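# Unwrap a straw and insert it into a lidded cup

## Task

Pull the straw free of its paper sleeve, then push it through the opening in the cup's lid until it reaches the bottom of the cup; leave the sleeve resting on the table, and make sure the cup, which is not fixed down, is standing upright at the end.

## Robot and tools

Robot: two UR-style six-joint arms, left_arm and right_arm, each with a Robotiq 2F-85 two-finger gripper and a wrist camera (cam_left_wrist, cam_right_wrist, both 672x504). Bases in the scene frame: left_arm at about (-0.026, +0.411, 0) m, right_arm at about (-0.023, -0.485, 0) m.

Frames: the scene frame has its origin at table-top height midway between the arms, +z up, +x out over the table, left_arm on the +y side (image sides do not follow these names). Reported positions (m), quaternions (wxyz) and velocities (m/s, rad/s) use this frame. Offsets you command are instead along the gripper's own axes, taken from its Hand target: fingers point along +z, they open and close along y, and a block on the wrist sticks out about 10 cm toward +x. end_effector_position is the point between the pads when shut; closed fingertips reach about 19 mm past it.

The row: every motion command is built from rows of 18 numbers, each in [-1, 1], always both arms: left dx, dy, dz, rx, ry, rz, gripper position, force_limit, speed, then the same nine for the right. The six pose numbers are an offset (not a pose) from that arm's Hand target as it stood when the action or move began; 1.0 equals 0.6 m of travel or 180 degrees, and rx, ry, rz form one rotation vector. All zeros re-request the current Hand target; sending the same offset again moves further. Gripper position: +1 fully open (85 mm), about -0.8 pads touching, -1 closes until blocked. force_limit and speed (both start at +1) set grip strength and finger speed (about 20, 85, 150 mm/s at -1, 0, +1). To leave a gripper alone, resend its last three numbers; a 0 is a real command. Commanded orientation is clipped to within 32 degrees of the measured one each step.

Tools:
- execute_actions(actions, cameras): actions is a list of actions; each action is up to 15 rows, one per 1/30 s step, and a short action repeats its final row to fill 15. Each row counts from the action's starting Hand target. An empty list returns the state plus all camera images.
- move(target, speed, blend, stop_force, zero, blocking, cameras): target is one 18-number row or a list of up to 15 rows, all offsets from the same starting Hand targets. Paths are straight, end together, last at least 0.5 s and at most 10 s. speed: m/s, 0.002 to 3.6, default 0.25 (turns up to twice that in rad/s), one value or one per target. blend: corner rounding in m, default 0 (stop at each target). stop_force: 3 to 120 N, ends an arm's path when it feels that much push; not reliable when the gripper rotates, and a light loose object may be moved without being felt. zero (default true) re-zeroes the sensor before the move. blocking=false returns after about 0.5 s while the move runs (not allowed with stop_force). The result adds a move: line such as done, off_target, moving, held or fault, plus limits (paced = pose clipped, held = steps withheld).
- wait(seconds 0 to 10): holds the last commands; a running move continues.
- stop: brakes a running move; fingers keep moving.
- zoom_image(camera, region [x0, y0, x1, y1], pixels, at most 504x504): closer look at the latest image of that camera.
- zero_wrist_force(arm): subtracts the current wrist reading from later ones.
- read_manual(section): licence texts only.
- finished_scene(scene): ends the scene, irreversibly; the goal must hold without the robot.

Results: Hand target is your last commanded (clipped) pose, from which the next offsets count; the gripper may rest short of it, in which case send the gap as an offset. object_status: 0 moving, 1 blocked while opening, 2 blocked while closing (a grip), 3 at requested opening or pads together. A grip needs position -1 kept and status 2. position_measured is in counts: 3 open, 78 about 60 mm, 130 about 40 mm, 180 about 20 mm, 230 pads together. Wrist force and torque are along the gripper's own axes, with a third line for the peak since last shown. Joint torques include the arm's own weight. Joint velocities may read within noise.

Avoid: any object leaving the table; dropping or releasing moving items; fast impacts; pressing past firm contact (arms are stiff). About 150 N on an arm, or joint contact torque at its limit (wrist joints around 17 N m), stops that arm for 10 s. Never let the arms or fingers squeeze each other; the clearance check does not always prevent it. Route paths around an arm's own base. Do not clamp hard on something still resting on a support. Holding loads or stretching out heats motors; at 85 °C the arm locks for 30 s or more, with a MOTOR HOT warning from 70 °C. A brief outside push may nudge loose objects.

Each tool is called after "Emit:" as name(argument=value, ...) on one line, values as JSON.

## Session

Emit:
execute_actions(actions=[])

Scene clock: 0.00 s.
left_arm: end_effector_position=(+0.1004, +0.8808, +0.3048) position_measured=3 object_status=3 end_effector_quat_wxyz=(-0.038, +0.132, +0.988, -0.065) | right_arm: end_effector_position=(+0.2632, -0.1462, +0.1693) position_measured=3 object_status=3 end_effector_quat_wxyz=(-0.422, +0.836, +0.312, +0.158)
Joint positions: left_arm=[1.014 -1.538 1.573 -1.457 -1.554 1.285] | right_arm=[4.004 -1.609 -2.567 0.267 2.117 -2.751]
Joint velocities: within noise
Joint torques (N m): no reading
Wrist force (N): no reading
Wrist torque (N m): no reading
Wrist force, peak (N): no reading
Hand target: left_arm +0.1004, +0.8808, +0.3048; -0.038, +0.132, +0.988, -0.065 | right_arm +0.2632, -0.1462, +0.1693; -0.422, +0.836, +0.312, +0.158
Tool commands: left_gripper/position=+1.0 left_gripper/force_limit=+1.0 left_gripper/speed=+1.0 right_gripper/position=+1.0 right_gripper/force_limit=+1.0 right_gripper/speed=+1.0

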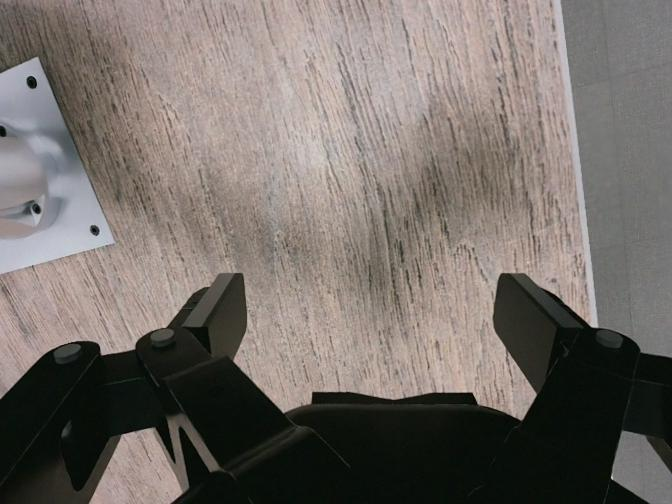

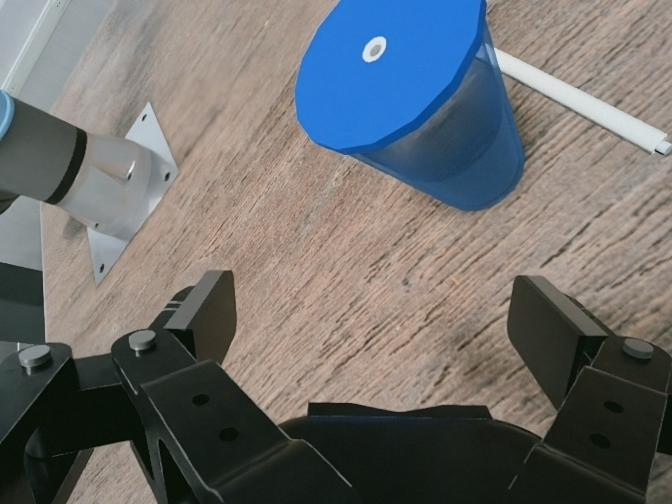

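Emit:
move(target=[[-0.656,-0.3956,-0.025,-0.025,0.0065,0.2,-0.2,-0.7,-1,0.2125,0.1037,-0.1977,0.1936,0.072,0.2197,-0.2,-0.4,-1],[-0.673,-0.815,0.066,-0.0499,0.0131,0.4146,-0.2,-0.7,-1,0.2125,0.1037,-0.1977,0.1936,0.072,0.2197,-0.2,-0.4,-1]], speed=0.4, blend=[0.08,0], cameras=["all"])

Scene clock: 31.53 s.
left_arm: end_effector_position=(+0.3604, +0.3011, +0.3096) position_measured=154 object_status=0 end_effector_quat_wxyz=(+0.000, +0.707, +0.707, +0.001) | right_arm: end_effector_position=(+0.4002, -0.2200, +0.2692) position_measured=154 object_status=0 end_effector_quat_wxyz=(+0.707, -0.707, +0.000, +0.000)
Joint positions: left_arm=[-0.624 -1.839 1.854 -1.585 -1.57 0.954] | right_arm=[3.475 -2.138 -2.115 1.111 2.802 -1.571]
Joint torques (N m): left_arm=[-6.7 -2.18 -41.39 0.2 -1.36 1.38] | right_arm=[8.88 60.42 -2.35 2.44 2.09 1.79]
Wrist force (N): left_arm=[0.2 -0.7 0.0] | right_arm=[-1.4 0.3 1.4]
Wrist torque (N m): left_arm=[-0.06 -0.01 0.04] | right_arm=[0.07 -0.11 -0.24]
Wrist force, peak (N): left_arm=[-11.4 -3.0 -0.2] | right_arm=[-1.7 -4.9 3.1]
Hand target: left_arm +0.3604, +0.3010, +0.3096; +0.000, +0.707, +0.707, +0.001 | right_arm +0.4002, -0.2200, +0.2692; +0.707, -0.707, +0.000, +0.000
Off the commanded pose: left_arm 0.000 m, 0 deg | right_arm 0.000 m, 0 deg.
move: done

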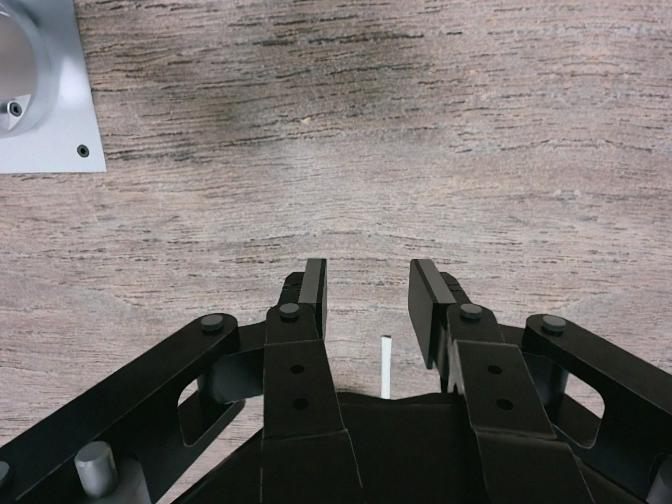

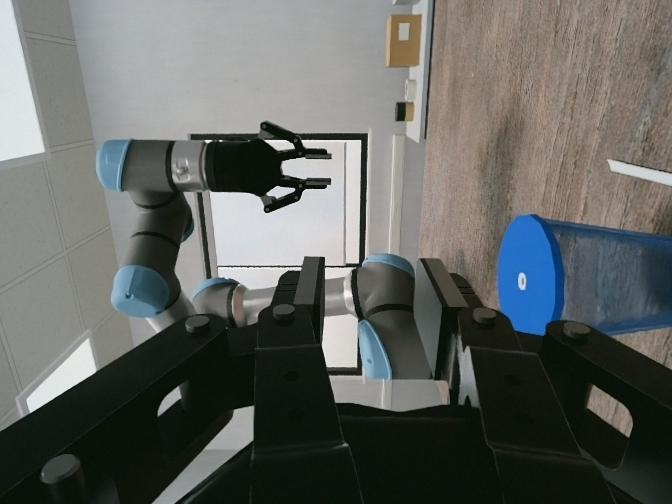

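Emit:
move(target=[-0.393,0.083,0.3,0,0,0,-0.2,-0.7,-1,0,0,0,0,0,0,-0.2,-0.4,-1], speed=0.3, cameras=["cam_left_wrist"])

Scene clock: 41.90 s.
left_arm: end_effector_position=(+0.4105, +0.0655, +0.1295) position_measured=154 object_status=3 end_effector_quat_wxyz=(+0.000, +0.707, +0.707, +0.001) | right_arm: end_effector_position=(+0.4002, -0.2200, +0.2692) position_measured=154 object_status=3 end_effector_quat_wxyz=(+0.707, -0.707, +0.000, +0.000)
Joint positions: left_arm=[-0.919 -1.339 1.843 -2.075 -1.57 0.658] | right_arm=[3.475 -2.138 -2.115 1.111 2.802 -1.571]
Joint torques (N m): left_arm=[3.62 -30.73 -5.71 -2.3 1.65 0.25] | right_arm=[8.66 60.31 -2.63 2.45 2.08 1.8]
Wrist force (N): left_arm=[0.1 -1.0 0.0] | right_arm=[-1.4 0.2 1.5]
Wrist torque (N m): left_arm=[-0.11 0.03 0.12] | right_arm=[0.07 -0.12 -0.24]
Wrist force, peak (N): left_arm=[-8.3 -5.5 0.6] | right_arm=[-1.5 0.4 1.6]
Hand target: left_arm +0.4105, +0.0655, +0.1294; +0.000, +0.707, +0.707, +0.001 | right_arm +0.4002, -0.2200, +0.2692; +0.707, -0.707, +0.000, +0.000
Off the commanded pose: left_arm 0.000 m, 0 deg | right_arm 0.000 m, 0 deg.
move: done
Images, in order (width x height): cam_left_wrist 672x504.

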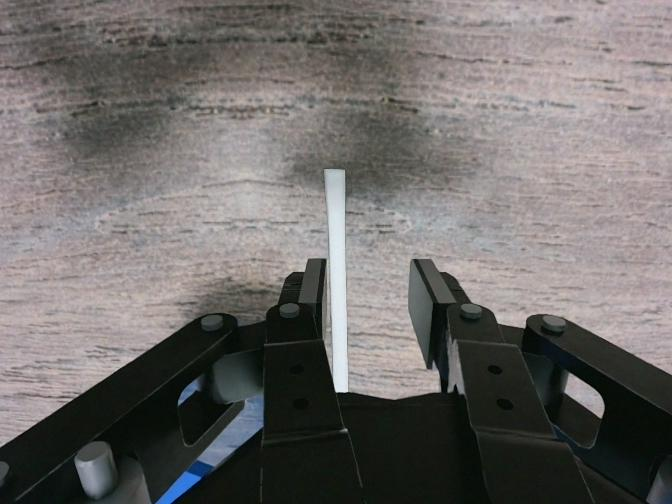

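Emit:
move(target=[[-0.0167,-0.02,0,0,0,0,-0.2,-0.7,-1,0,0,0,0,0,0,-0.2,-0.4,-1],[-0.0167,-0.02,0.16,0,0,0,-0.2,-0.7,-1,0,0,0,0,0,0,-0.2,-0.4,-1]], speed=0.12, blend=[0.01,0], cameras=["cam_left_wrist"])

Emit:
move(target=[0,0,0.02,0,0,0,-0.2,-0.7,-1,0,0,0,0,0,0,-0.2,-0.4,-1], speed=0.015, stop_force=5)

Scene clock: 54.33 s.
left_arm: end_effector_position=(+0.3985, +0.0556, +0.0332) position_measured=154 object_status=3 end_effector_quat_wxyz=(+0.000, +0.707, +0.707, +0.001) | right_arm: end_effector_position=(+0.4002, -0.2200, +0.2692) position_measured=154 object_status=3 end_effector_quat_wxyz=(+0.707, -0.707, +0.000, +0.000)
Joint positions: left_arm=[-0.948 -1.204 1.959 -2.325 -1.57 0.629] | right_arm=[3.475 -2.138 -2.115 1.111 2.802 -1.571]
Joint torques (N m): left_arm=[9.67 -53.21 -34.3 -1.54 1.91 1.22] | right_arm=[9.2 60.33 -2.31 2.44 2.01 1.76]
Wrist force (N): left_arm=[-0.1 -0.7 0.1] | right_arm=[-1.3 0.5 1.5]
Wrist torque (N m): left_arm=[-0.05 0.05 0.10] | right_arm=[0.11 -0.12 -0.23]
Wrist force, peak (N): left_arm=[-5.7 -5.4 -0.9] | right_arm=[-1.5 0.4 1.6]
Hand target: left_arm +0.3985, +0.0556, +0.0333; +0.000, +0.707, +0.707, +0.001 | right_arm +0.4002, -0.2200, +0.2692; +0.707, -0.707, +0.000, +0.000
Off the commanded pose: left_arm 0.000 m, 0 deg | right_arm 0.000 m, 0 deg.
move: done; blend cut to 0.0078 m at target 1
Images, in order (width x height): cam_left_wrist 672x504.

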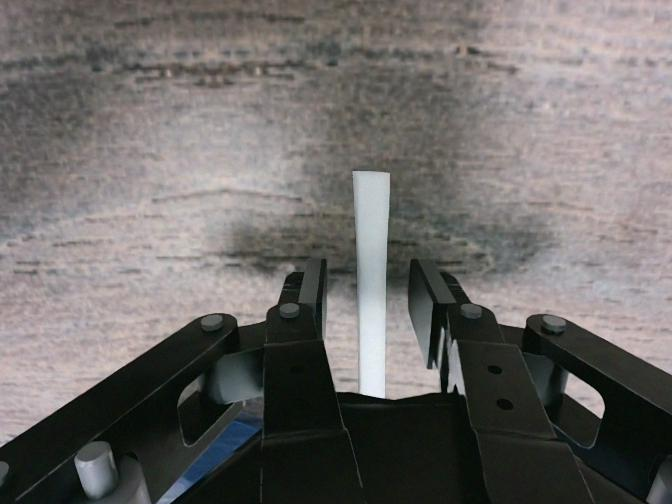

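Scene clock: 56.03 s.
left_arm: end_effector_position=(+0.3985, +0.0556, +0.0255) position_measured=154 object_status=3 end_effector_quat_wxyz=(+0.000, +0.707, +0.707, +0.001) | right_arm: end_effector_position=(+0.4002, -0.2200, +0.2692) position_measured=154 object_status=3 end_effector_quat_wxyz=(+0.707, -0.707, +0.000, +0.000)
Joint positions: left_arm=[-0.948 -1.19 1.966 -2.346 -1.57 0.629] | right_arm=[3.475 -2.138 -2.115 1.111 2.802 -1.571]
Joint torques (N m): left_arm=[7.76 -50.6 -29.91 0.18 1.99 1.32] | right_arm=[8.45 60.52 -2.9 2.52 2.03 1.8]
Wrist force (N): left_arm=[-2.1 0.3 -4.7] | right_arm=[-1.5 0.2 1.4]
Wrist torque (N m): left_arm=[-0.19 0.04 0.12] | right_arm=[0.06 -0.10 -0.24]
Wrist force, peak (N): left_arm=[5.9 -6.1 -21.0] | right_arm=[-1.7 0.2 1.6]
Hand target: left_arm +0.3985, +0.0556, +0.0255; +0.000, +0.707, +0.707, +0.001 (not the last commanded pose) | right_arm +0.4002, -0.2200, +0.2692; +0.707, -0.707, +0.000, +0.000
Off the commanded pose: left_arm 0.004 m, 0 deg | right_arm 0.000 m, 0 deg.
move: contact (left_arm)

Emit:
move(target=[[0,0,-0.002,0,0,0,-0.2,-0.7,-1,0,0,0,0,0,0,-0.2,-0.4,-1],[0,0,-0.002,0,0,0,-1,-0.7,-1,0,0,0,0,0,0,-0.2,-0.4,-1]], speed=0.03, cameras=["cam_left_wrist"])

Scene clock: 61.17 s.
left_arm: end_effector_position=(+0.3985, +0.0556, +0.0267) position_measured=216 object_status=0 end_effector_quat_wxyz=(+0.000, +0.707, +0.707, +0.001) | right_arm: end_effector_position=(+0.4002, -0.2200, +0.2692) position_measured=154 object_status=3 end_effector_quat_wxyz=(+0.707, -0.707, +0.000, +0.000)
Joint positions: left_arm=[-0.948 -1.192 1.965 -2.343 -1.57 0.629] | right_arm=[3.475 -2.138 -2.115 1.111 2.802 -1.571]
Joint torques (N m): left_arm=[-5.8 -35.54 -27.26 -5.62 1.88 -0.15] | right_arm=[8.9 59.52 -2.36 2.46 2.07 1.74]
Wrist force (N): left_arm=[0.5 -1.6 -2.3] | right_arm=[-1.2 0.3 1.4]
Wrist torque (N m): left_arm=[-0.06 0.05 0.08] | right_arm=[0.07 -0.15 -0.23]
Wrist force, peak (N): left_arm=[-2.0 0.3 -5.3] | right_arm=[-1.4 0.4 1.8]
Hand target: left_arm +0.3985, +0.0556, +0.0267; +0.000, +0.707, +0.707, +0.001 | right_arm +0.4002, -0.2200, +0.2692; +0.707, -0.707, +0.000, +0.000
Off the commanded pose: left_arm 0.000 m, 0 deg | right_arm 0.000 m, 0 deg.
move: done
Images, in order (width x height): cam_left_wrist 672x504.

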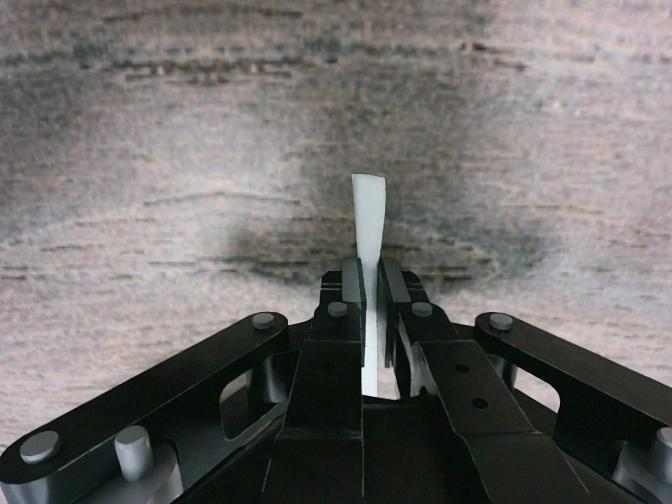

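Emit:
move(target=[0,0,-0.4,0,0,0,-1,-0.7,-1,0,0,0,0,0,0,-0.2,-0.4,-1], speed=0.15, cameras=["all"])

Scene clock: 65.73 s.
left_arm: end_effector_position=(+0.3984, +0.0553, +0.2668) position_measured=216 object_status=2 end_effector_quat_wxyz=(+0.000, +0.707, +0.707, +0.001) | right_arm: end_effector_position=(+0.4002, -0.2200, +0.2692) position_measured=154 object_status=3 end_effector_quat_wxyz=(+0.707, -0.707, +0.000, +0.000) end_effector_velocity=(+0.001, +0.000, +0.000) end_effector_angular_velocity=(+0.000, +0.000, -0.004)
Joint positions: left_arm=[-0.948 -1.452 1.607 -1.726 -1.57 0.629] | right_arm=[3.475 -2.138 -2.115 1.111 2.802 -1.571]
Joint velocities: left_arm=[within noise] | right_arm=[0 0 0 0.001 -0.005 0]
Joint torques (N m): left_arm=[-6.56 -15.66 -10.9 -3.65 0.08 -1.53] | right_arm=[8.3 60.11 -2.29 2.47 2.07 1.68]
Wrist force (N): left_arm=[0.0 -0.8 0.6] | right_arm=[-1.4 0.2 1.5]
Wrist torque (N m): left_arm=[-0.09 0.05 0.13] | right_arm=[0.07 -0.11 -0.23]
Wrist force, peak (N): left_arm=[0.3 -1.6 -2.7] | right_arm=[-1.4 0.2 1.8]
Hand target: left_arm +0.3984, +0.0553, +0.2667; +0.000, +0.707, +0.707, +0.001 | right_arm +0.4002, -0.2200, +0.2692; +0.707, -0.707, +0.000, +0.000
Off the commanded pose: left_arm 0.000 m, 0 deg | right_arm 0.000 m, 0 deg.
move: done

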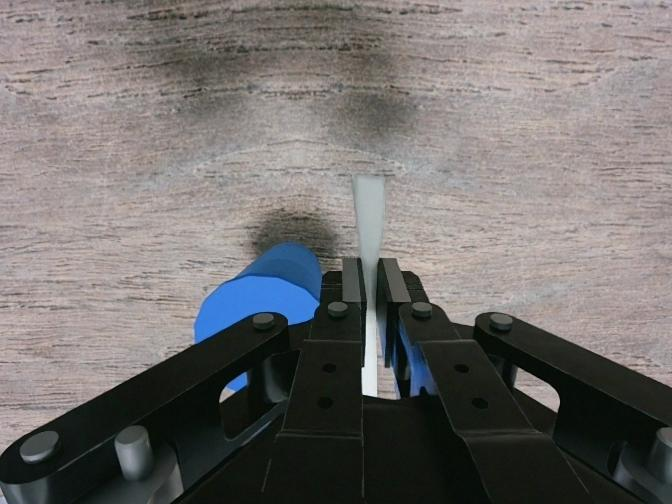

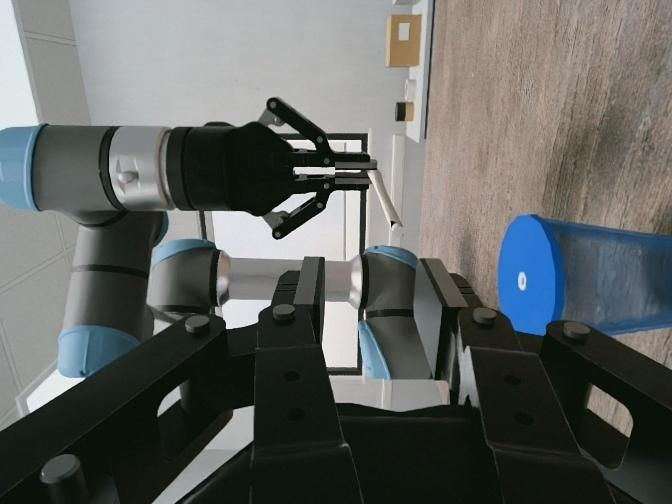

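Emit:
zoom_image(camera="cam_right_wrist", region=[340, 140, 430, 260])

Scaled by 4.200.

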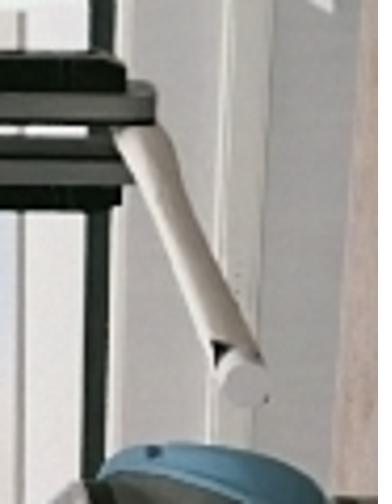

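Emit:
move(target=[0,0,0,0,0,0,-1,-0.7,-1,0,0.0292,0.075,0,0,0,-0.2,-0.4,-1], speed=0.1, cameras=["cam_right_wrist"])

Emit:
zoom_image(camera="cam_right_wrist", region=[320, 160, 420, 280])

Scene clock: 77.53 s.
left_arm: end_effector_position=(+0.3984, +0.0553, +0.2667) position_measured=216 object_status=2 end_effector_quat_wxyz=(+0.000, +0.707, +0.707, +0.001) | right_arm: end_effector_position=(+0.4003, -0.1750, +0.2516) position_measured=154 object_status=3 end_effector_quat_wxyz=(+0.707, -0.707, +0.000, +0.000)
Joint positions: left_arm=[-0.948 -1.451 1.607 -1.726 -1.57 0.629] | right_arm=[3.578 -2.186 -2.105 1.149 2.699 -1.571]
Joint torques (N m): left_arm=[0.91 -16.46 -7.24 -0.14 -1.48 0.41] | right_arm=[-3.38 62.49 2.79 -1.28 1.41 1.7]
Wrist force (N): left_arm=[0.0 -0.8 0.6] | right_arm=[-1.4 0.3 1.4]
Wrist torque (N m): left_arm=[-0.09 0.05 0.13] | right_arm=[0.09 -0.10 -0.24]
Wrist force, peak (N): left_arm=[-0.1 -1.1 0.6] | right_arm=[-0.4 -0.3 -4.7]
Hand target: left_arm +0.3984, +0.0553, +0.2667; +0.000, +0.707, +0.707, +0.001 | right_arm +0.4002, -0.1750, +0.2517; +0.707, -0.707, +0.000, +0.000
Off the commanded pose: left_arm 0.000 m, 0 deg | right_arm 0.000 m, 0 deg.
move: done
Images, in order (width x height): cam_right_wrist 672x504.

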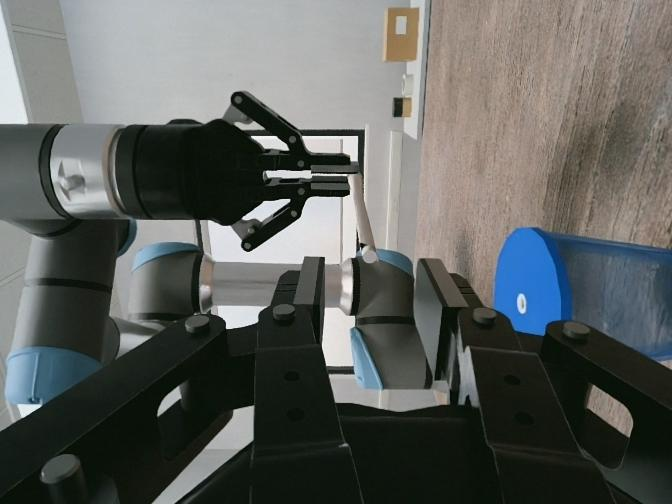

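Scaled by 4.200.

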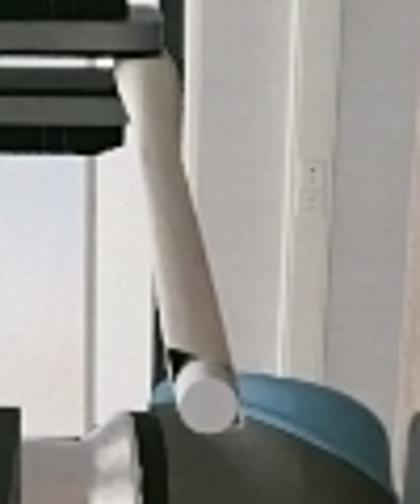

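Emit:
move(target=[0,0,0,0,0,0,-1,-0.7,-1,-0.05,0,0,0,0,0,-0.2,-0.4,-1], speed=0.1, cameras=["cam_right_wrist"])

Emit:
zoom_image(camera="cam_right_wrist", region=[320, 90, 420, 210])

Scene clock: 91.87 s.
left_arm: end_effector_position=(+0.3984, +0.0553, +0.2667) position_measured=216 object_status=2 end_effector_quat_wxyz=(+0.000, +0.707, +0.707, +0.001) | right_arm: end_effector_position=(+0.3701, -0.1750, +0.2518) position_measured=154 object_status=3 end_effector_quat_wxyz=(+0.707, -0.707, +0.000, +0.000) end_effector_velocity=(+0.002, +0.000, -0.001) end_effector_angular_velocity=(-0.001, +0.003, +0.001)
Joint positions: left_arm=[-0.948 -1.451 1.607 -1.726 -1.57 0.629] | right_arm=[3.612 -2.151 -2.193 1.203 2.665 -1.571]
Joint velocities: left_arm=[within noise] | right_arm=[-0.002 -0.002 0.005 -0.006 0.003 0]
Joint torques (N m): left_arm=[7.86 -17.8 -7.77 -0.92 -1.29 1.38] | right_arm=[-9.07 17.19 23.98 -1.16 2.17 0.41]
Wrist force (N): left_arm=[-0.1 -0.9 0.5] | right_arm=[-1.2 0.4 1.8]
Wrist torque (N m): left_arm=[-0.10 0.07 0.12] | right_arm=[0.11 -0.13 -0.25]
Wrist force, peak (N): left_arm=[-0.2 -1.0 0.6] | right_arm=[-2.4 0.4 2.1]
Hand target: left_arm +0.3984, +0.0553, +0.2667; +0.000, +0.707, +0.707, +0.001 | right_arm +0.3702, -0.1750, +0.2517; +0.707, -0.707, +0.000, +0.000
Off the commanded pose: left_arm 0.000 m, 0 deg | right_arm 0.000 m, 0 deg.
move: done
Images, in order (width x height): cam_right_wrist 672x504.

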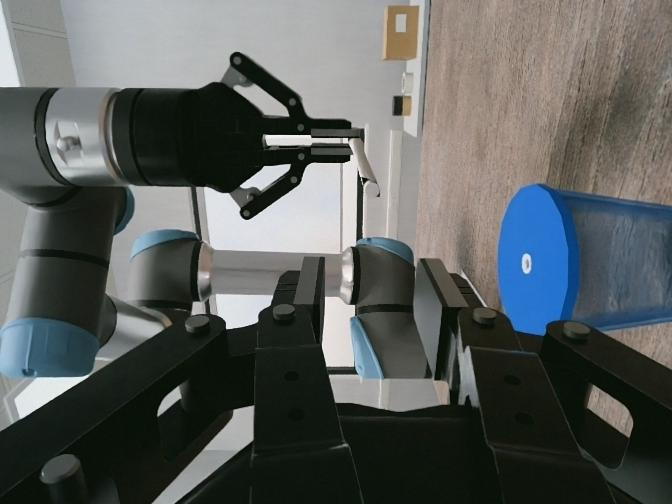

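Scaled by 4.200.

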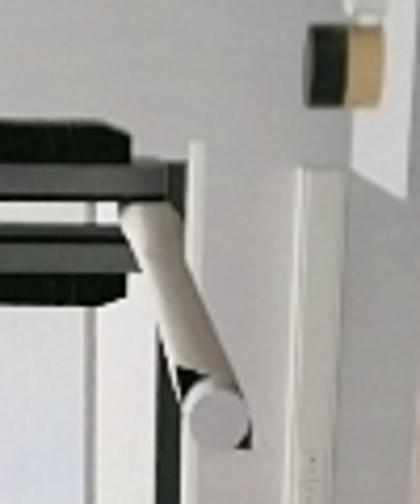

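Emit:
move(target=[[0,0,0,0,0,0,-1,-0.7,-1,0.0395,0.005,0,0,0,0,-0.2,-0.4,-1],[0,0,0,0,0,0,-1,-0.7,-1,0.0395,0.005,0.07,0,0,0,-0.2,-0.4,-1]], speed=0.08, blend=[0.005,0], cameras=["cam_right_wrist"])

Emit:
zoom_image(camera="cam_right_wrist", region=[310, 180, 440, 320])

Scene clock: 102.60 s.
left_arm: end_effector_position=(+0.3984, +0.0553, +0.2667) position_measured=216 object_status=2 end_effector_quat_wxyz=(+0.000, +0.707, +0.707, +0.001) | right_arm: end_effector_position=(+0.3940, -0.1329, +0.2486) position_measured=154 object_status=3 end_effector_quat_wxyz=(+0.707, -0.707, +0.000, +0.000)
Joint positions: left_arm=[-0.948 -1.451 1.607 -1.726 -1.57 0.629] | right_arm=[3.676 -2.194 -2.101 1.154 2.601 -1.571]
Joint torques (N m): left_arm=[9.11 -17.71 -7.17 -1.92 -1.48 1.42] | right_arm=[-9.67 34.86 0.81 2.7 2.08 -2.22]
Wrist force (N): left_arm=[-0.1 -0.8 0.7] | right_arm=[-1.3 0.4 1.4]
Wrist torque (N m): left_arm=[-0.08 0.05 0.12] | right_arm=[0.12 -0.12 -0.23]
Wrist force, peak (N): left_arm=[-0.2 -1.0 0.7] | right_arm=[-2.5 0.2 4.1]
Hand target: left_arm +0.3984, +0.0553, +0.2667; +0.000, +0.707, +0.707, +0.001 | right_arm +0.3939, -0.1330, +0.2487; +0.707, -0.707, +0.000, +0.000
Off the commanded pose: left_arm 0.000 m, 0 deg | right_arm 0.000 m, 0 deg.
move: done
Images, in order (width x height): cam_right_wrist 672x504.

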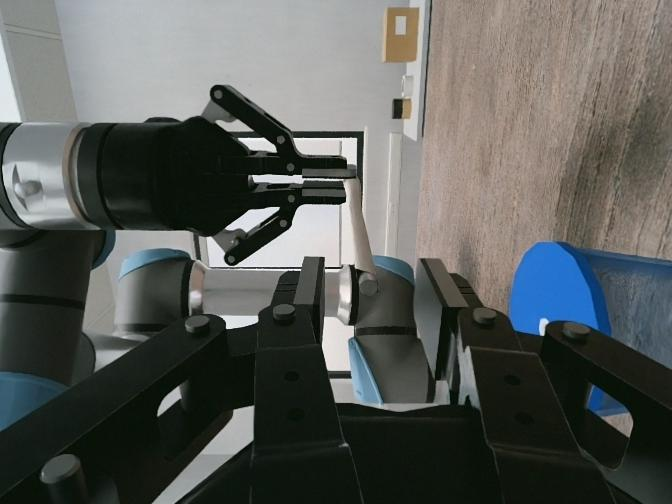

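Scaled by 3.600.

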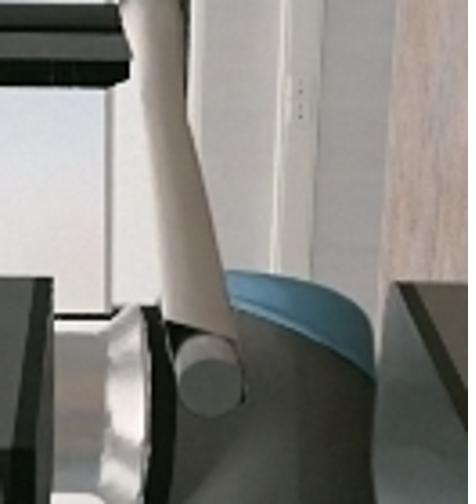

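Emit:
zoom_image(camera="cam_right_wrist", region=[345, 255, 390, 305])

Scaled by 10.080.

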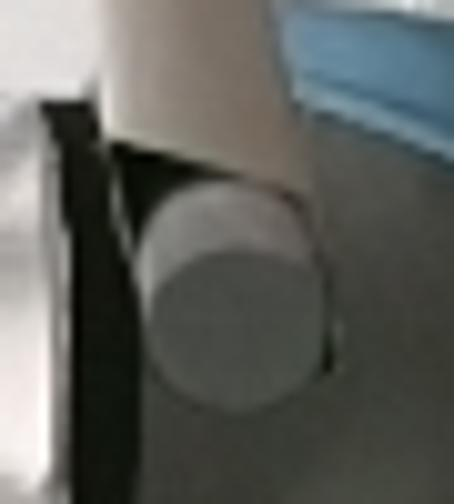

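Emit:
move(target=[[0,0,0,0,0,0,-1,-0.7,-1,-0.002,-0.0017,0.0125,0,0,0,-0.2,-0.4,-1],[0,0,0,0,0,0,-1,-0.7,-1,-0.002,-0.0017,0.0125,0,0,0,-1,-0.4,-1]], speed=0.05, cameras=["cam_right_wrist"])

Emit:
zoom_image(camera="cam_right_wrist", region=[330, 220, 410, 310])

Scene clock: 119.20 s.
left_arm: end_effector_position=(+0.3984, +0.0553, +0.2667) position_measured=216 object_status=2 end_effector_quat_wxyz=(+0.000, +0.707, +0.707, +0.001) | right_arm: end_effector_position=(+0.3927, -0.1255, +0.2497) position_measured=218 object_status=0 end_effector_quat_wxyz=(+0.707, -0.707, +0.000, +0.000)
Joint positions: left_arm=[-0.948 -1.451 1.607 -1.726 -1.57 0.629] | right_arm=[3.693 -2.192 -2.1 1.151 2.584 -1.571]
Joint torques (N m): left_arm=[9.42 -19.09 -8.2 -3.22 -1.33 1.34] | right_arm=[-9.27 44.99 16.13 2.7 2.08 -2.55]
Wrist force (N): left_arm=[0.9 -0.8 0.5] | right_arm=[-1.2 0.5 0.8]
Wrist torque (N m): left_arm=[-0.08 0.01 0.13] | right_arm=[0.15 -0.14 -0.24]
Wrist force, peak (N): left_arm=[0.7 -0.9 0.7] | right_arm=[-1.7 0.7 2.0]
Hand target: left_arm +0.3984, +0.0553, +0.2667; +0.000, +0.707, +0.707, +0.001 | right_arm +0.3927, -0.1255, +0.2497; +0.707, -0.707, +0.000, +0.000
Off the commanded pose: left_arm 0.000 m, 0 deg | right_arm 0.000 m, 0 deg.
move: done
Images, in order (width x height): cam_right_wrist 672x504.

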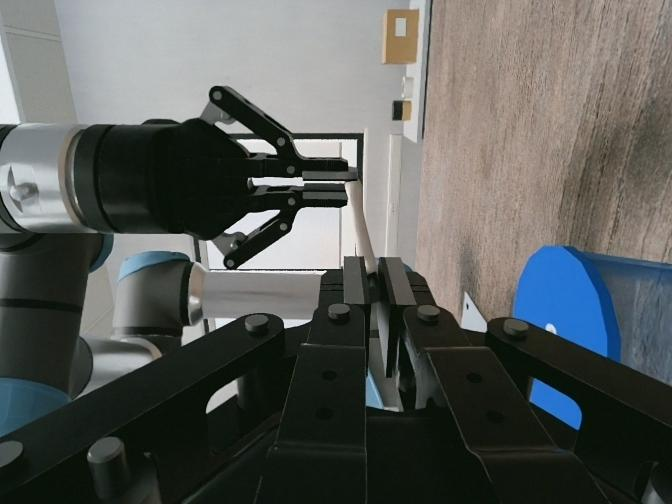

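Scaled by 5.600.

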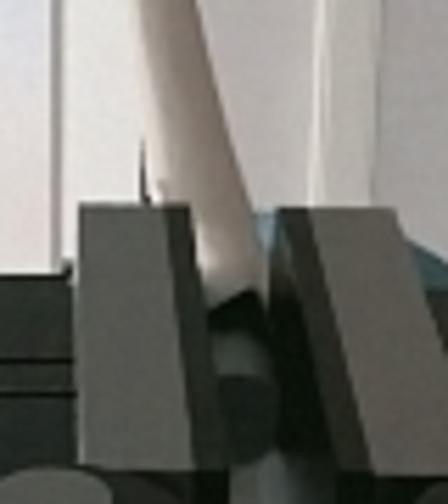

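Emit:
move(target=[0.242,0,0,0,0,0,-1,-0.7,-1,0,0,-0.15,0,0,0,-1,-0.4,-1], speed=0.06, cameras=["all"])

Scene clock: 126.10 s.
left_arm: end_effector_position=(+0.3982, +0.2007, +0.2668) position_measured=216 object_status=2 end_effector_quat_wxyz=(+0.000, +0.707, +0.707, +0.001) | right_arm: end_effector_position=(+0.3927, -0.2156, +0.2497) position_measured=230 object_status=3 end_effector_quat_wxyz=(+0.707, -0.707, +0.000, +0.000) end_effector_velocity=(+0.002, +0.001, +0.000) end_effector_angular_velocity=(+0.000, +0.000, -0.004)
Joint positions: left_arm=[-0.754 -1.647 1.807 -1.73 -1.57 0.824] | right_arm=[3.492 -2.178 -2.136 1.173 2.786 -1.571]
Joint velocities: left_arm=[within noise] | right_arm=[0.001 -0.001 0.002 -0.001 -0.005 0]
Joint torques (N m): left_arm=[-6.53 -9.03 -39.47 -0.81 0.94 -1.65] | right_arm=[8.9 58.02 1.78 2.26 -2.41 1.74]
Wrist force (N): left_arm=[0.8 0.5 0.2] | right_arm=[-1.2 0.4 1.6]
Wrist torque (N m): left_arm=[0.10 -0.09 0.04] | right_arm=[0.10 -0.13 -0.23]
Wrist force, peak (N): left_arm=[-27.8 -1.5 1.6] | right_arm=[-2.4 -0.2 26.7]
Hand target: left_arm +0.3983, +0.2005, +0.2669; +0.000, +0.707, +0.707, +0.001 | right_arm +0.3927, -0.2155, +0.2497; +0.707, -0.707, +0.000, +0.000
Off the commanded pose: left_arm 0.000 m, 0 deg | right_arm 0.000 m, 0 deg.
move: done

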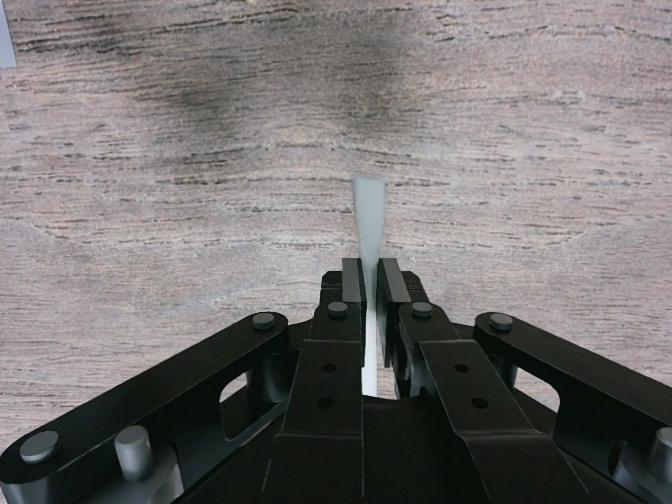

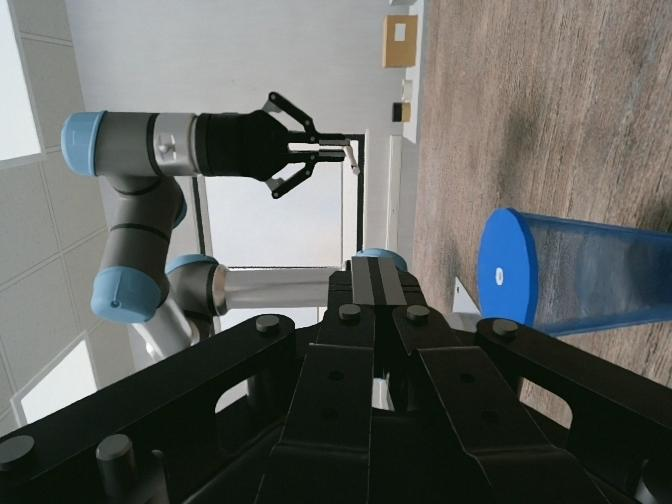

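Emit:
zoom_image(camera="cam_right_wrist", region=[315, 110, 405, 200])

Scaled by 5.600.

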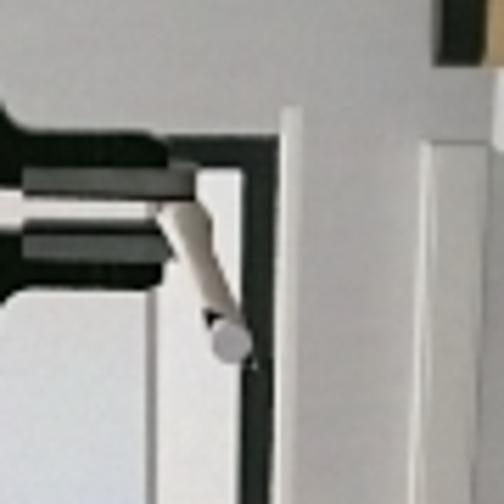

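Emit:
move(target=[[0,0,0,0,0,0,-1,-0.7,-1,0,0,0,0,0,0,-0.2,0.3,-1],[-0.242,0,0,0,0,0,-1,-0.7,-1,0,0,0.1367,0,0,0,-0.2,0.3,-1]], speed=0.15, cameras=["cam_right_wrist"])

Emit:
zoom_image(camera="cam_right_wrist", region=[345, 255, 390, 305])

Scene clock: 136.97 s.
left_arm: end_effector_position=(+0.3984, +0.0553, +0.2667) position_measured=216 object_status=2 end_effector_quat_wxyz=(+0.000, +0.707, +0.707, +0.001) | right_arm: end_effector_position=(+0.3927, -0.1334, +0.2496) position_measured=154 object_status=3 end_effector_quat_wxyz=(+0.707, -0.707, +0.000, +0.000)
Joint positions: left_arm=[-0.948 -1.451 1.607 -1.726 -1.57 0.629] | right_arm=[3.677 -2.19 -2.105 1.154 2.6 -1.571]
Joint torques (N m): left_arm=[4.46 -44.81 -8.57 -3.33 1.56 0.81] | right_arm=[-5.02 38.44 0.03 2.89 1.53 -1.23]
Wrist force (N): left_arm=[0.4 0.5 0.7] | right_arm=[-1.3 0.3 1.6]
Wrist torque (N m): left_arm=[0.12 -0.03 0.12] | right_arm=[0.09 -0.12 -0.23]
Wrist force, peak (N): left_arm=[9.8 3.1 0.6] | right_arm=[-0.5 0.3 -4.2]
Hand target: left_arm +0.3984, +0.0553, +0.2667; +0.000, +0.707, +0.707, +0.001 | right_arm +0.3927, -0.1335, +0.2497; +0.707, -0.707, +0.000, +0.000
Off the commanded pose: left_arm 0.000 m, 0 deg | right_arm 0.000 m, 0 deg.
move: done
Images, in order (width x height): cam_right_wrist 672x504.

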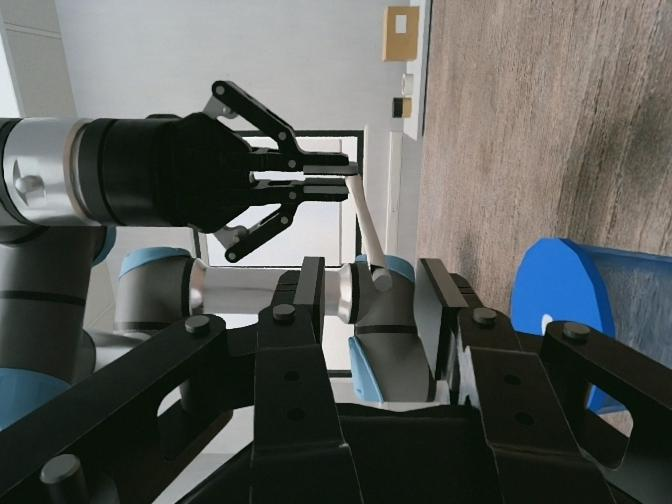

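Scaled by 10.080.

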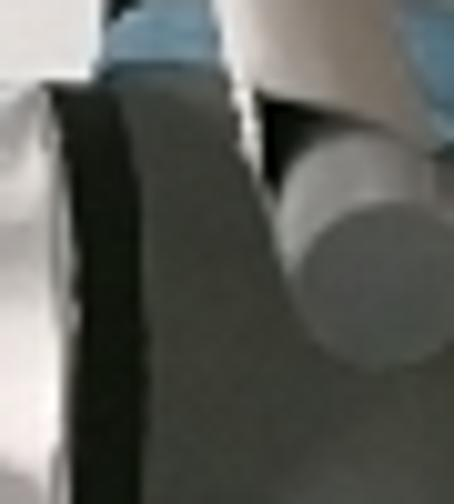

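Emit:
move(target=[[0,0,0,0,0,0,-1,-0.7,-1,0,0.0063,0.0163,0,0,0,-0.2,0.3,-1],[0,0,0,0,0,0,-1,-0.7,-1,0,0.0063,0.0163,0,0,0,-1,0.3,-1]], speed=0.05, cameras=["cam_right_wrist"])

Emit:
zoom_image(camera="cam_right_wrist", region=[330, 220, 410, 310])

Scene clock: 142.63 s.
left_arm: end_effector_position=(+0.3984, +0.0553, +0.2667) position_measured=216 object_status=2 end_effector_quat_wxyz=(+0.000, +0.707, +0.707, +0.001) | right_arm: end_effector_position=(+0.3927, -0.1237, +0.2459) position_measured=221 object_status=0 end_effector_quat_wxyz=(+0.707, -0.707, +0.000, +0.000)
Joint positions: left_arm=[-0.948 -1.451 1.607 -1.726 -1.57 0.629] | right_arm=[3.697 -2.202 -2.098 1.159 2.58 -1.571]
Joint torques (N m): left_arm=[-6.43 -47.23 -9.01 -5.79 -1.32 -1.75] | right_arm=[-9.36 62.57 1.35 -0.54 2.07 1.8]
Wrist force (N): left_arm=[2.0 0.6 1.0] | right_arm=[-1.3 -0.2 0.2]
Wrist torque (N m): left_arm=[0.14 -0.06 0.13] | right_arm=[0.23 -0.13 -0.24]
Wrist force, peak (N): left_arm=[2.3 0.7 1.3] | right_arm=[-1.5 0.6 2.2]
Hand target: left_arm +0.3984, +0.0553, +0.2667; +0.000, +0.707, +0.707, +0.001 | right_arm +0.3927, -0.1237, +0.2459; +0.707, -0.707, +0.000, +0.000
Off the commanded pose: left_arm 0.000 m, 0 deg | right_arm 0.000 m, 0 deg.
move: done
Images, in order (width x height): cam_right_wrist 672x504.

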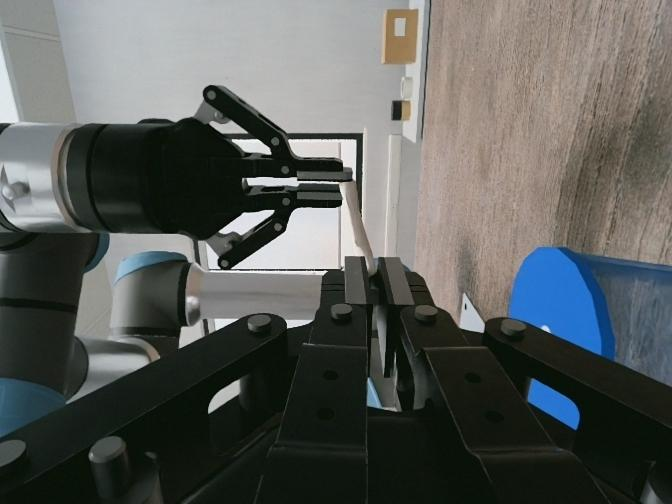

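Scaled by 5.600.

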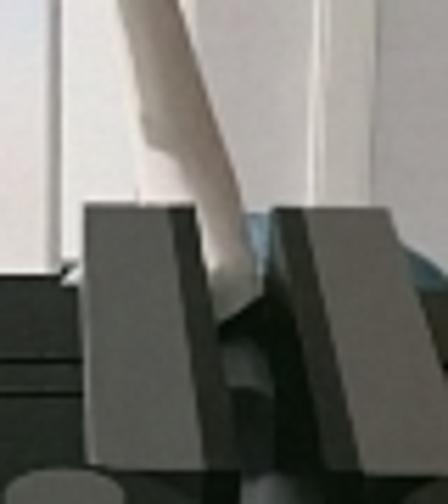

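Emit:
move(target=[0.242,0,0,0,0,0,-1,-0.7,-1,0,0,-0.15,0,0,0,-1,0.3,-1], speed=0.06, cameras=["all"])

Scene clock: 148.07 s.
left_arm: end_effector_position=(+0.3982, +0.2007, +0.2668) position_measured=230 object_status=3 end_effector_quat_wxyz=(+0.000, +0.707, +0.707, +0.001) end_effector_velocity=(+0.000, -0.002, +0.000) end_effector_angular_velocity=(+0.000, +0.000, +0.003) | right_arm: end_effector_position=(+0.3927, -0.2138, +0.2459) position_measured=221 object_status=2 end_effector_quat_wxyz=(+0.707, -0.707, +0.000, +0.000)
Joint positions: left_arm=[-0.754 -1.647 1.807 -1.73 -1.57 0.824] | right_arm=[3.496 -2.188 -2.136 1.182 2.781 -1.571]
Joint velocities: left_arm=[-0.003 0.002 -0.002 0 0 -0.006] | right_arm=[within noise]
Joint torques (N m): left_arm=[-6.68 -8.16 -39.63 -0.96 1.18 -1.68] | right_arm=[9 58.79 1.58 2.37 -2.32 1.83]
Wrist force (N): left_arm=[1.8 1.3 -0.1] | right_arm=[-1.4 0.5 1.7]
Wrist torque (N m): left_arm=[0.22 -0.25 0.04] | right_arm=[0.09 -0.11 -0.23]
Wrist force, peak (N): left_arm=[-34.4 -1.3 0.0] | right_arm=[-1.4 -1.1 29.1]
Hand target: left_arm +0.3983, +0.2005, +0.2669; +0.000, +0.707, +0.707, +0.001 | right_arm +0.3927, -0.2137, +0.2459; +0.707, -0.707, +0.000, +0.000
Off the commanded pose: left_arm 0.000 m, 0 deg | right_arm 0.000 m, 0 deg.
move: done

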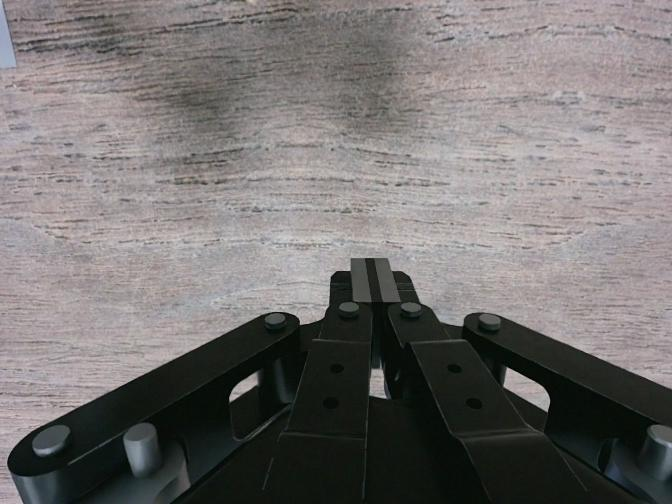

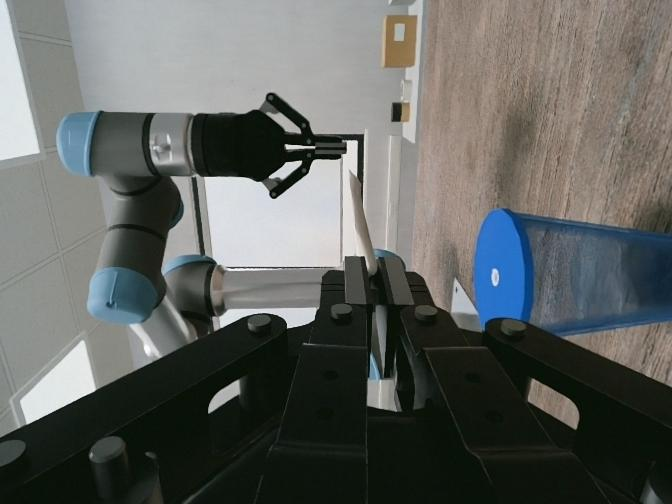

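Emit:
move(target=[-0.133,0.003,-0.02,-0.385,-0.385,0.385,-0.2,-0.7,-1,0,0,0,0,0,0,-1,0.3,-1], speed=0.4, cameras=["cam_left_wrist"])

Scene clock: 170.83 s.
left_arm: end_effector_position=(+0.4002, +0.1207, +0.2787) position_measured=154 object_status=3 end_effector_quat_wxyz=(+0.707, +0.707, +0.000, +0.000) | right_arm: end_effector_position=(+0.3927, -0.2137, +0.2459) position_measured=221 object_status=2 end_effector_quat_wxyz=(+0.707, -0.707, +0.000, +0.000)
Joint positions: left_arm=[-0.403 -1.023 2.104 -4.22 -2.745 1.574] | right_arm=[3.496 -2.188 -2.136 1.182 2.781 -1.571]
Joint torques (N m): left_arm=[-6.43 -50.76 -3.85 -1.88 -1.39 -0.74] | right_arm=[8.89 21.88 15.69 -0.55 -2.3 1.69]
Wrist force (N): left_arm=[3.6 0.1 0.4] | right_arm=[-1.2 0.6 1.7]
Wrist torque (N m): left_arm=[0.17 -0.82 0.43] | right_arm=[0.10 -0.13 -0.23]
Wrist force, peak (N): left_arm=[4.2 -0.6 0.8] | right_arm=[-1.4 0.6 1.8]
Hand target: left_arm +0.4001, +0.1207, +0.2788; +0.707, +0.707, +0.000, +0.000 | right_arm +0.3927, -0.2137, +0.2459; +0.707, -0.707, +0.000, +0.000
Off the commanded pose: left_arm 0.000 m, 0 deg | right_arm 0.000 m, 0 deg.
move: done
Images, in order (width x height): cam_left_wrist 672x504.

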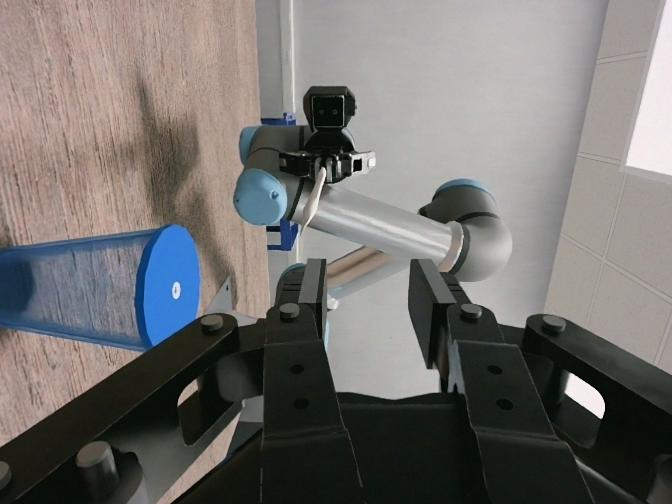

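Emit:
zoom_image(camera="cam_left_wrist", region=[270, 120, 380, 250])

Scaled by 3.877.

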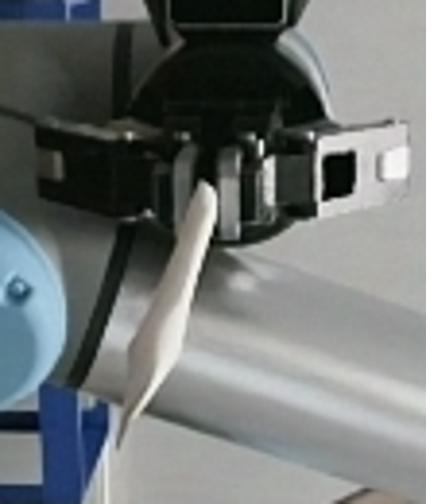

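Emit:
move(target=[0.0067,-0.05,0.13,0,0,0,-0.2,-0.7,-1,0,0,0,0,0,0,-1,0.3,-1], speed=0.12, cameras=["cam_left_wrist"])

Emit:
zoom_image(camera="cam_left_wrist", region=[270, 120, 420, 290])

Scene clock: 182.10 s.
left_arm: end_effector_position=(+0.4042, +0.0427, +0.2487) position_measured=154 object_status=3 end_effector_quat_wxyz=(+0.707, +0.707, +0.000, +0.000) | right_arm: end_effector_position=(+0.3927, -0.2137, +0.2459) position_measured=221 object_status=2 end_effector_quat_wxyz=(+0.707, -0.707, +0.000, +0.000)
Joint positions: left_arm=[-0.565 -0.929 2.053 -4.264 -2.583 1.573] | right_arm=[3.496 -2.188 -2.136 1.182 2.781 -1.571]
Joint torques (N m): left_arm=[1.39 -56.9 2.88 1.06 -0.4 -1.41] | right_arm=[8.37 22.22 13.13 -0.45 -2.33 1.45]
Wrist force (N): left_arm=[3.6 0.2 0.1] | right_arm=[-1.1 0.5 1.6]
Wrist torque (N m): left_arm=[0.18 -0.82 0.42] | right_arm=[0.09 -0.15 -0.23]
Wrist force, peak (N): left_arm=[4.1 0.1 -6.8] | right_arm=[-1.5 0.5 1.9]
Hand target: left_arm +0.4042, +0.0427, +0.2487; +0.707, +0.707, +0.000, +0.000 | right_arm +0.3927, -0.2137, +0.2459; +0.707, -0.707, +0.000, +0.000
Off the commanded pose: left_arm 0.000 m, 0 deg | right_arm 0.000 m, 0 deg.
move: done
Images, in order (width x height): cam_left_wrist 672x504.

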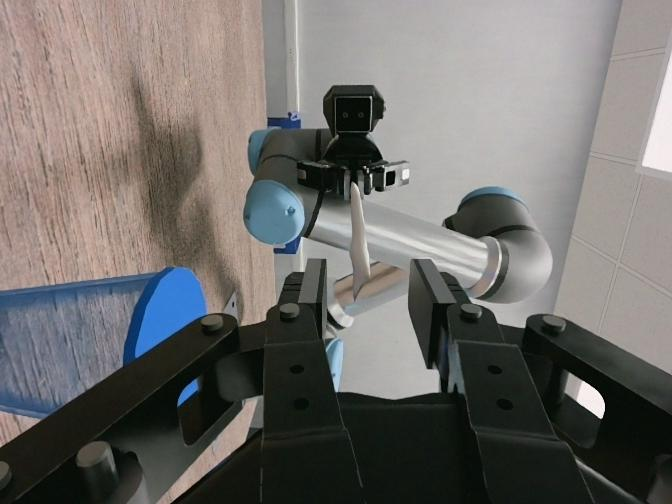

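Scaled by 2.965.

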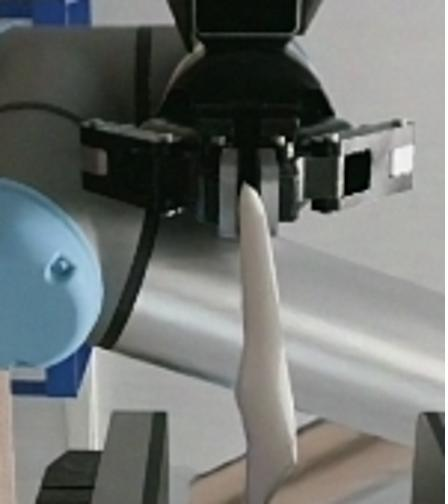

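Emit:
move(target=[[0.003,0,0.1545,0,0,0,-0.2,-0.7,-1,0,0,0,0,0,0,-1,0.3,-1],[0.003,0,0.1545,0,0,0,-1,-0.7,-1,0,0,0,0,0,0,-1,0.3,-1]], speed=0.1, cameras=["all"])

Scene clock: 189.93 s.
left_arm: end_effector_position=(+0.4060, -0.0500, +0.2487) position_measured=215 object_status=0 end_effector_quat_wxyz=(+0.707, +0.707, +0.000, +0.000) | right_arm: end_effector_position=(+0.3927, -0.2137, +0.2459) position_measured=221 object_status=2 end_effector_quat_wxyz=(+0.707, -0.707, +0.000, +0.000)
Joint positions: left_arm=[-0.731 -0.887 1.951 -4.204 -2.417 1.572] | right_arm=[3.496 -2.188 -2.136 1.182 2.781 -1.571]
Joint torques (N m): left_arm=[8.71 -56.54 1.52 -2.78 1.9 -0.12] | right_arm=[8.25 22.53 10.53 -0.23 1.25 1.16]
Wrist force (N): left_arm=[3.4 2.9 2.0] | right_arm=[-0.9 3.2 3.2]
Wrist torque (N m): left_arm=[-0.24 -0.84 0.40] | right_arm=[0.06 -0.14 -0.23]
Wrist force, peak (N): left_arm=[4.0 0.2 -8.5] | right_arm=[-2.2 0.8 -7.5]
Hand target: left_arm +0.4061, -0.0500, +0.2487; +0.707, +0.707, +0.000, +0.000 | right_arm +0.3927, -0.2137, +0.2459; +0.707, -0.707, +0.000, +0.000
Off the commanded pose: left_arm 0.000 m, 0 deg | right_arm 0.000 m, 0 deg.
move: done

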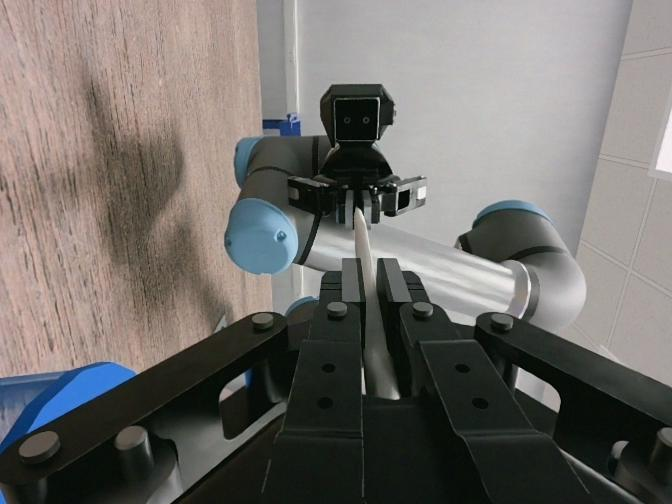

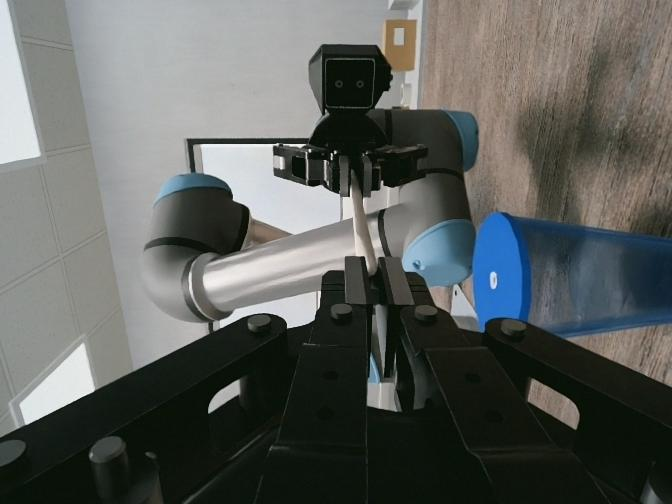

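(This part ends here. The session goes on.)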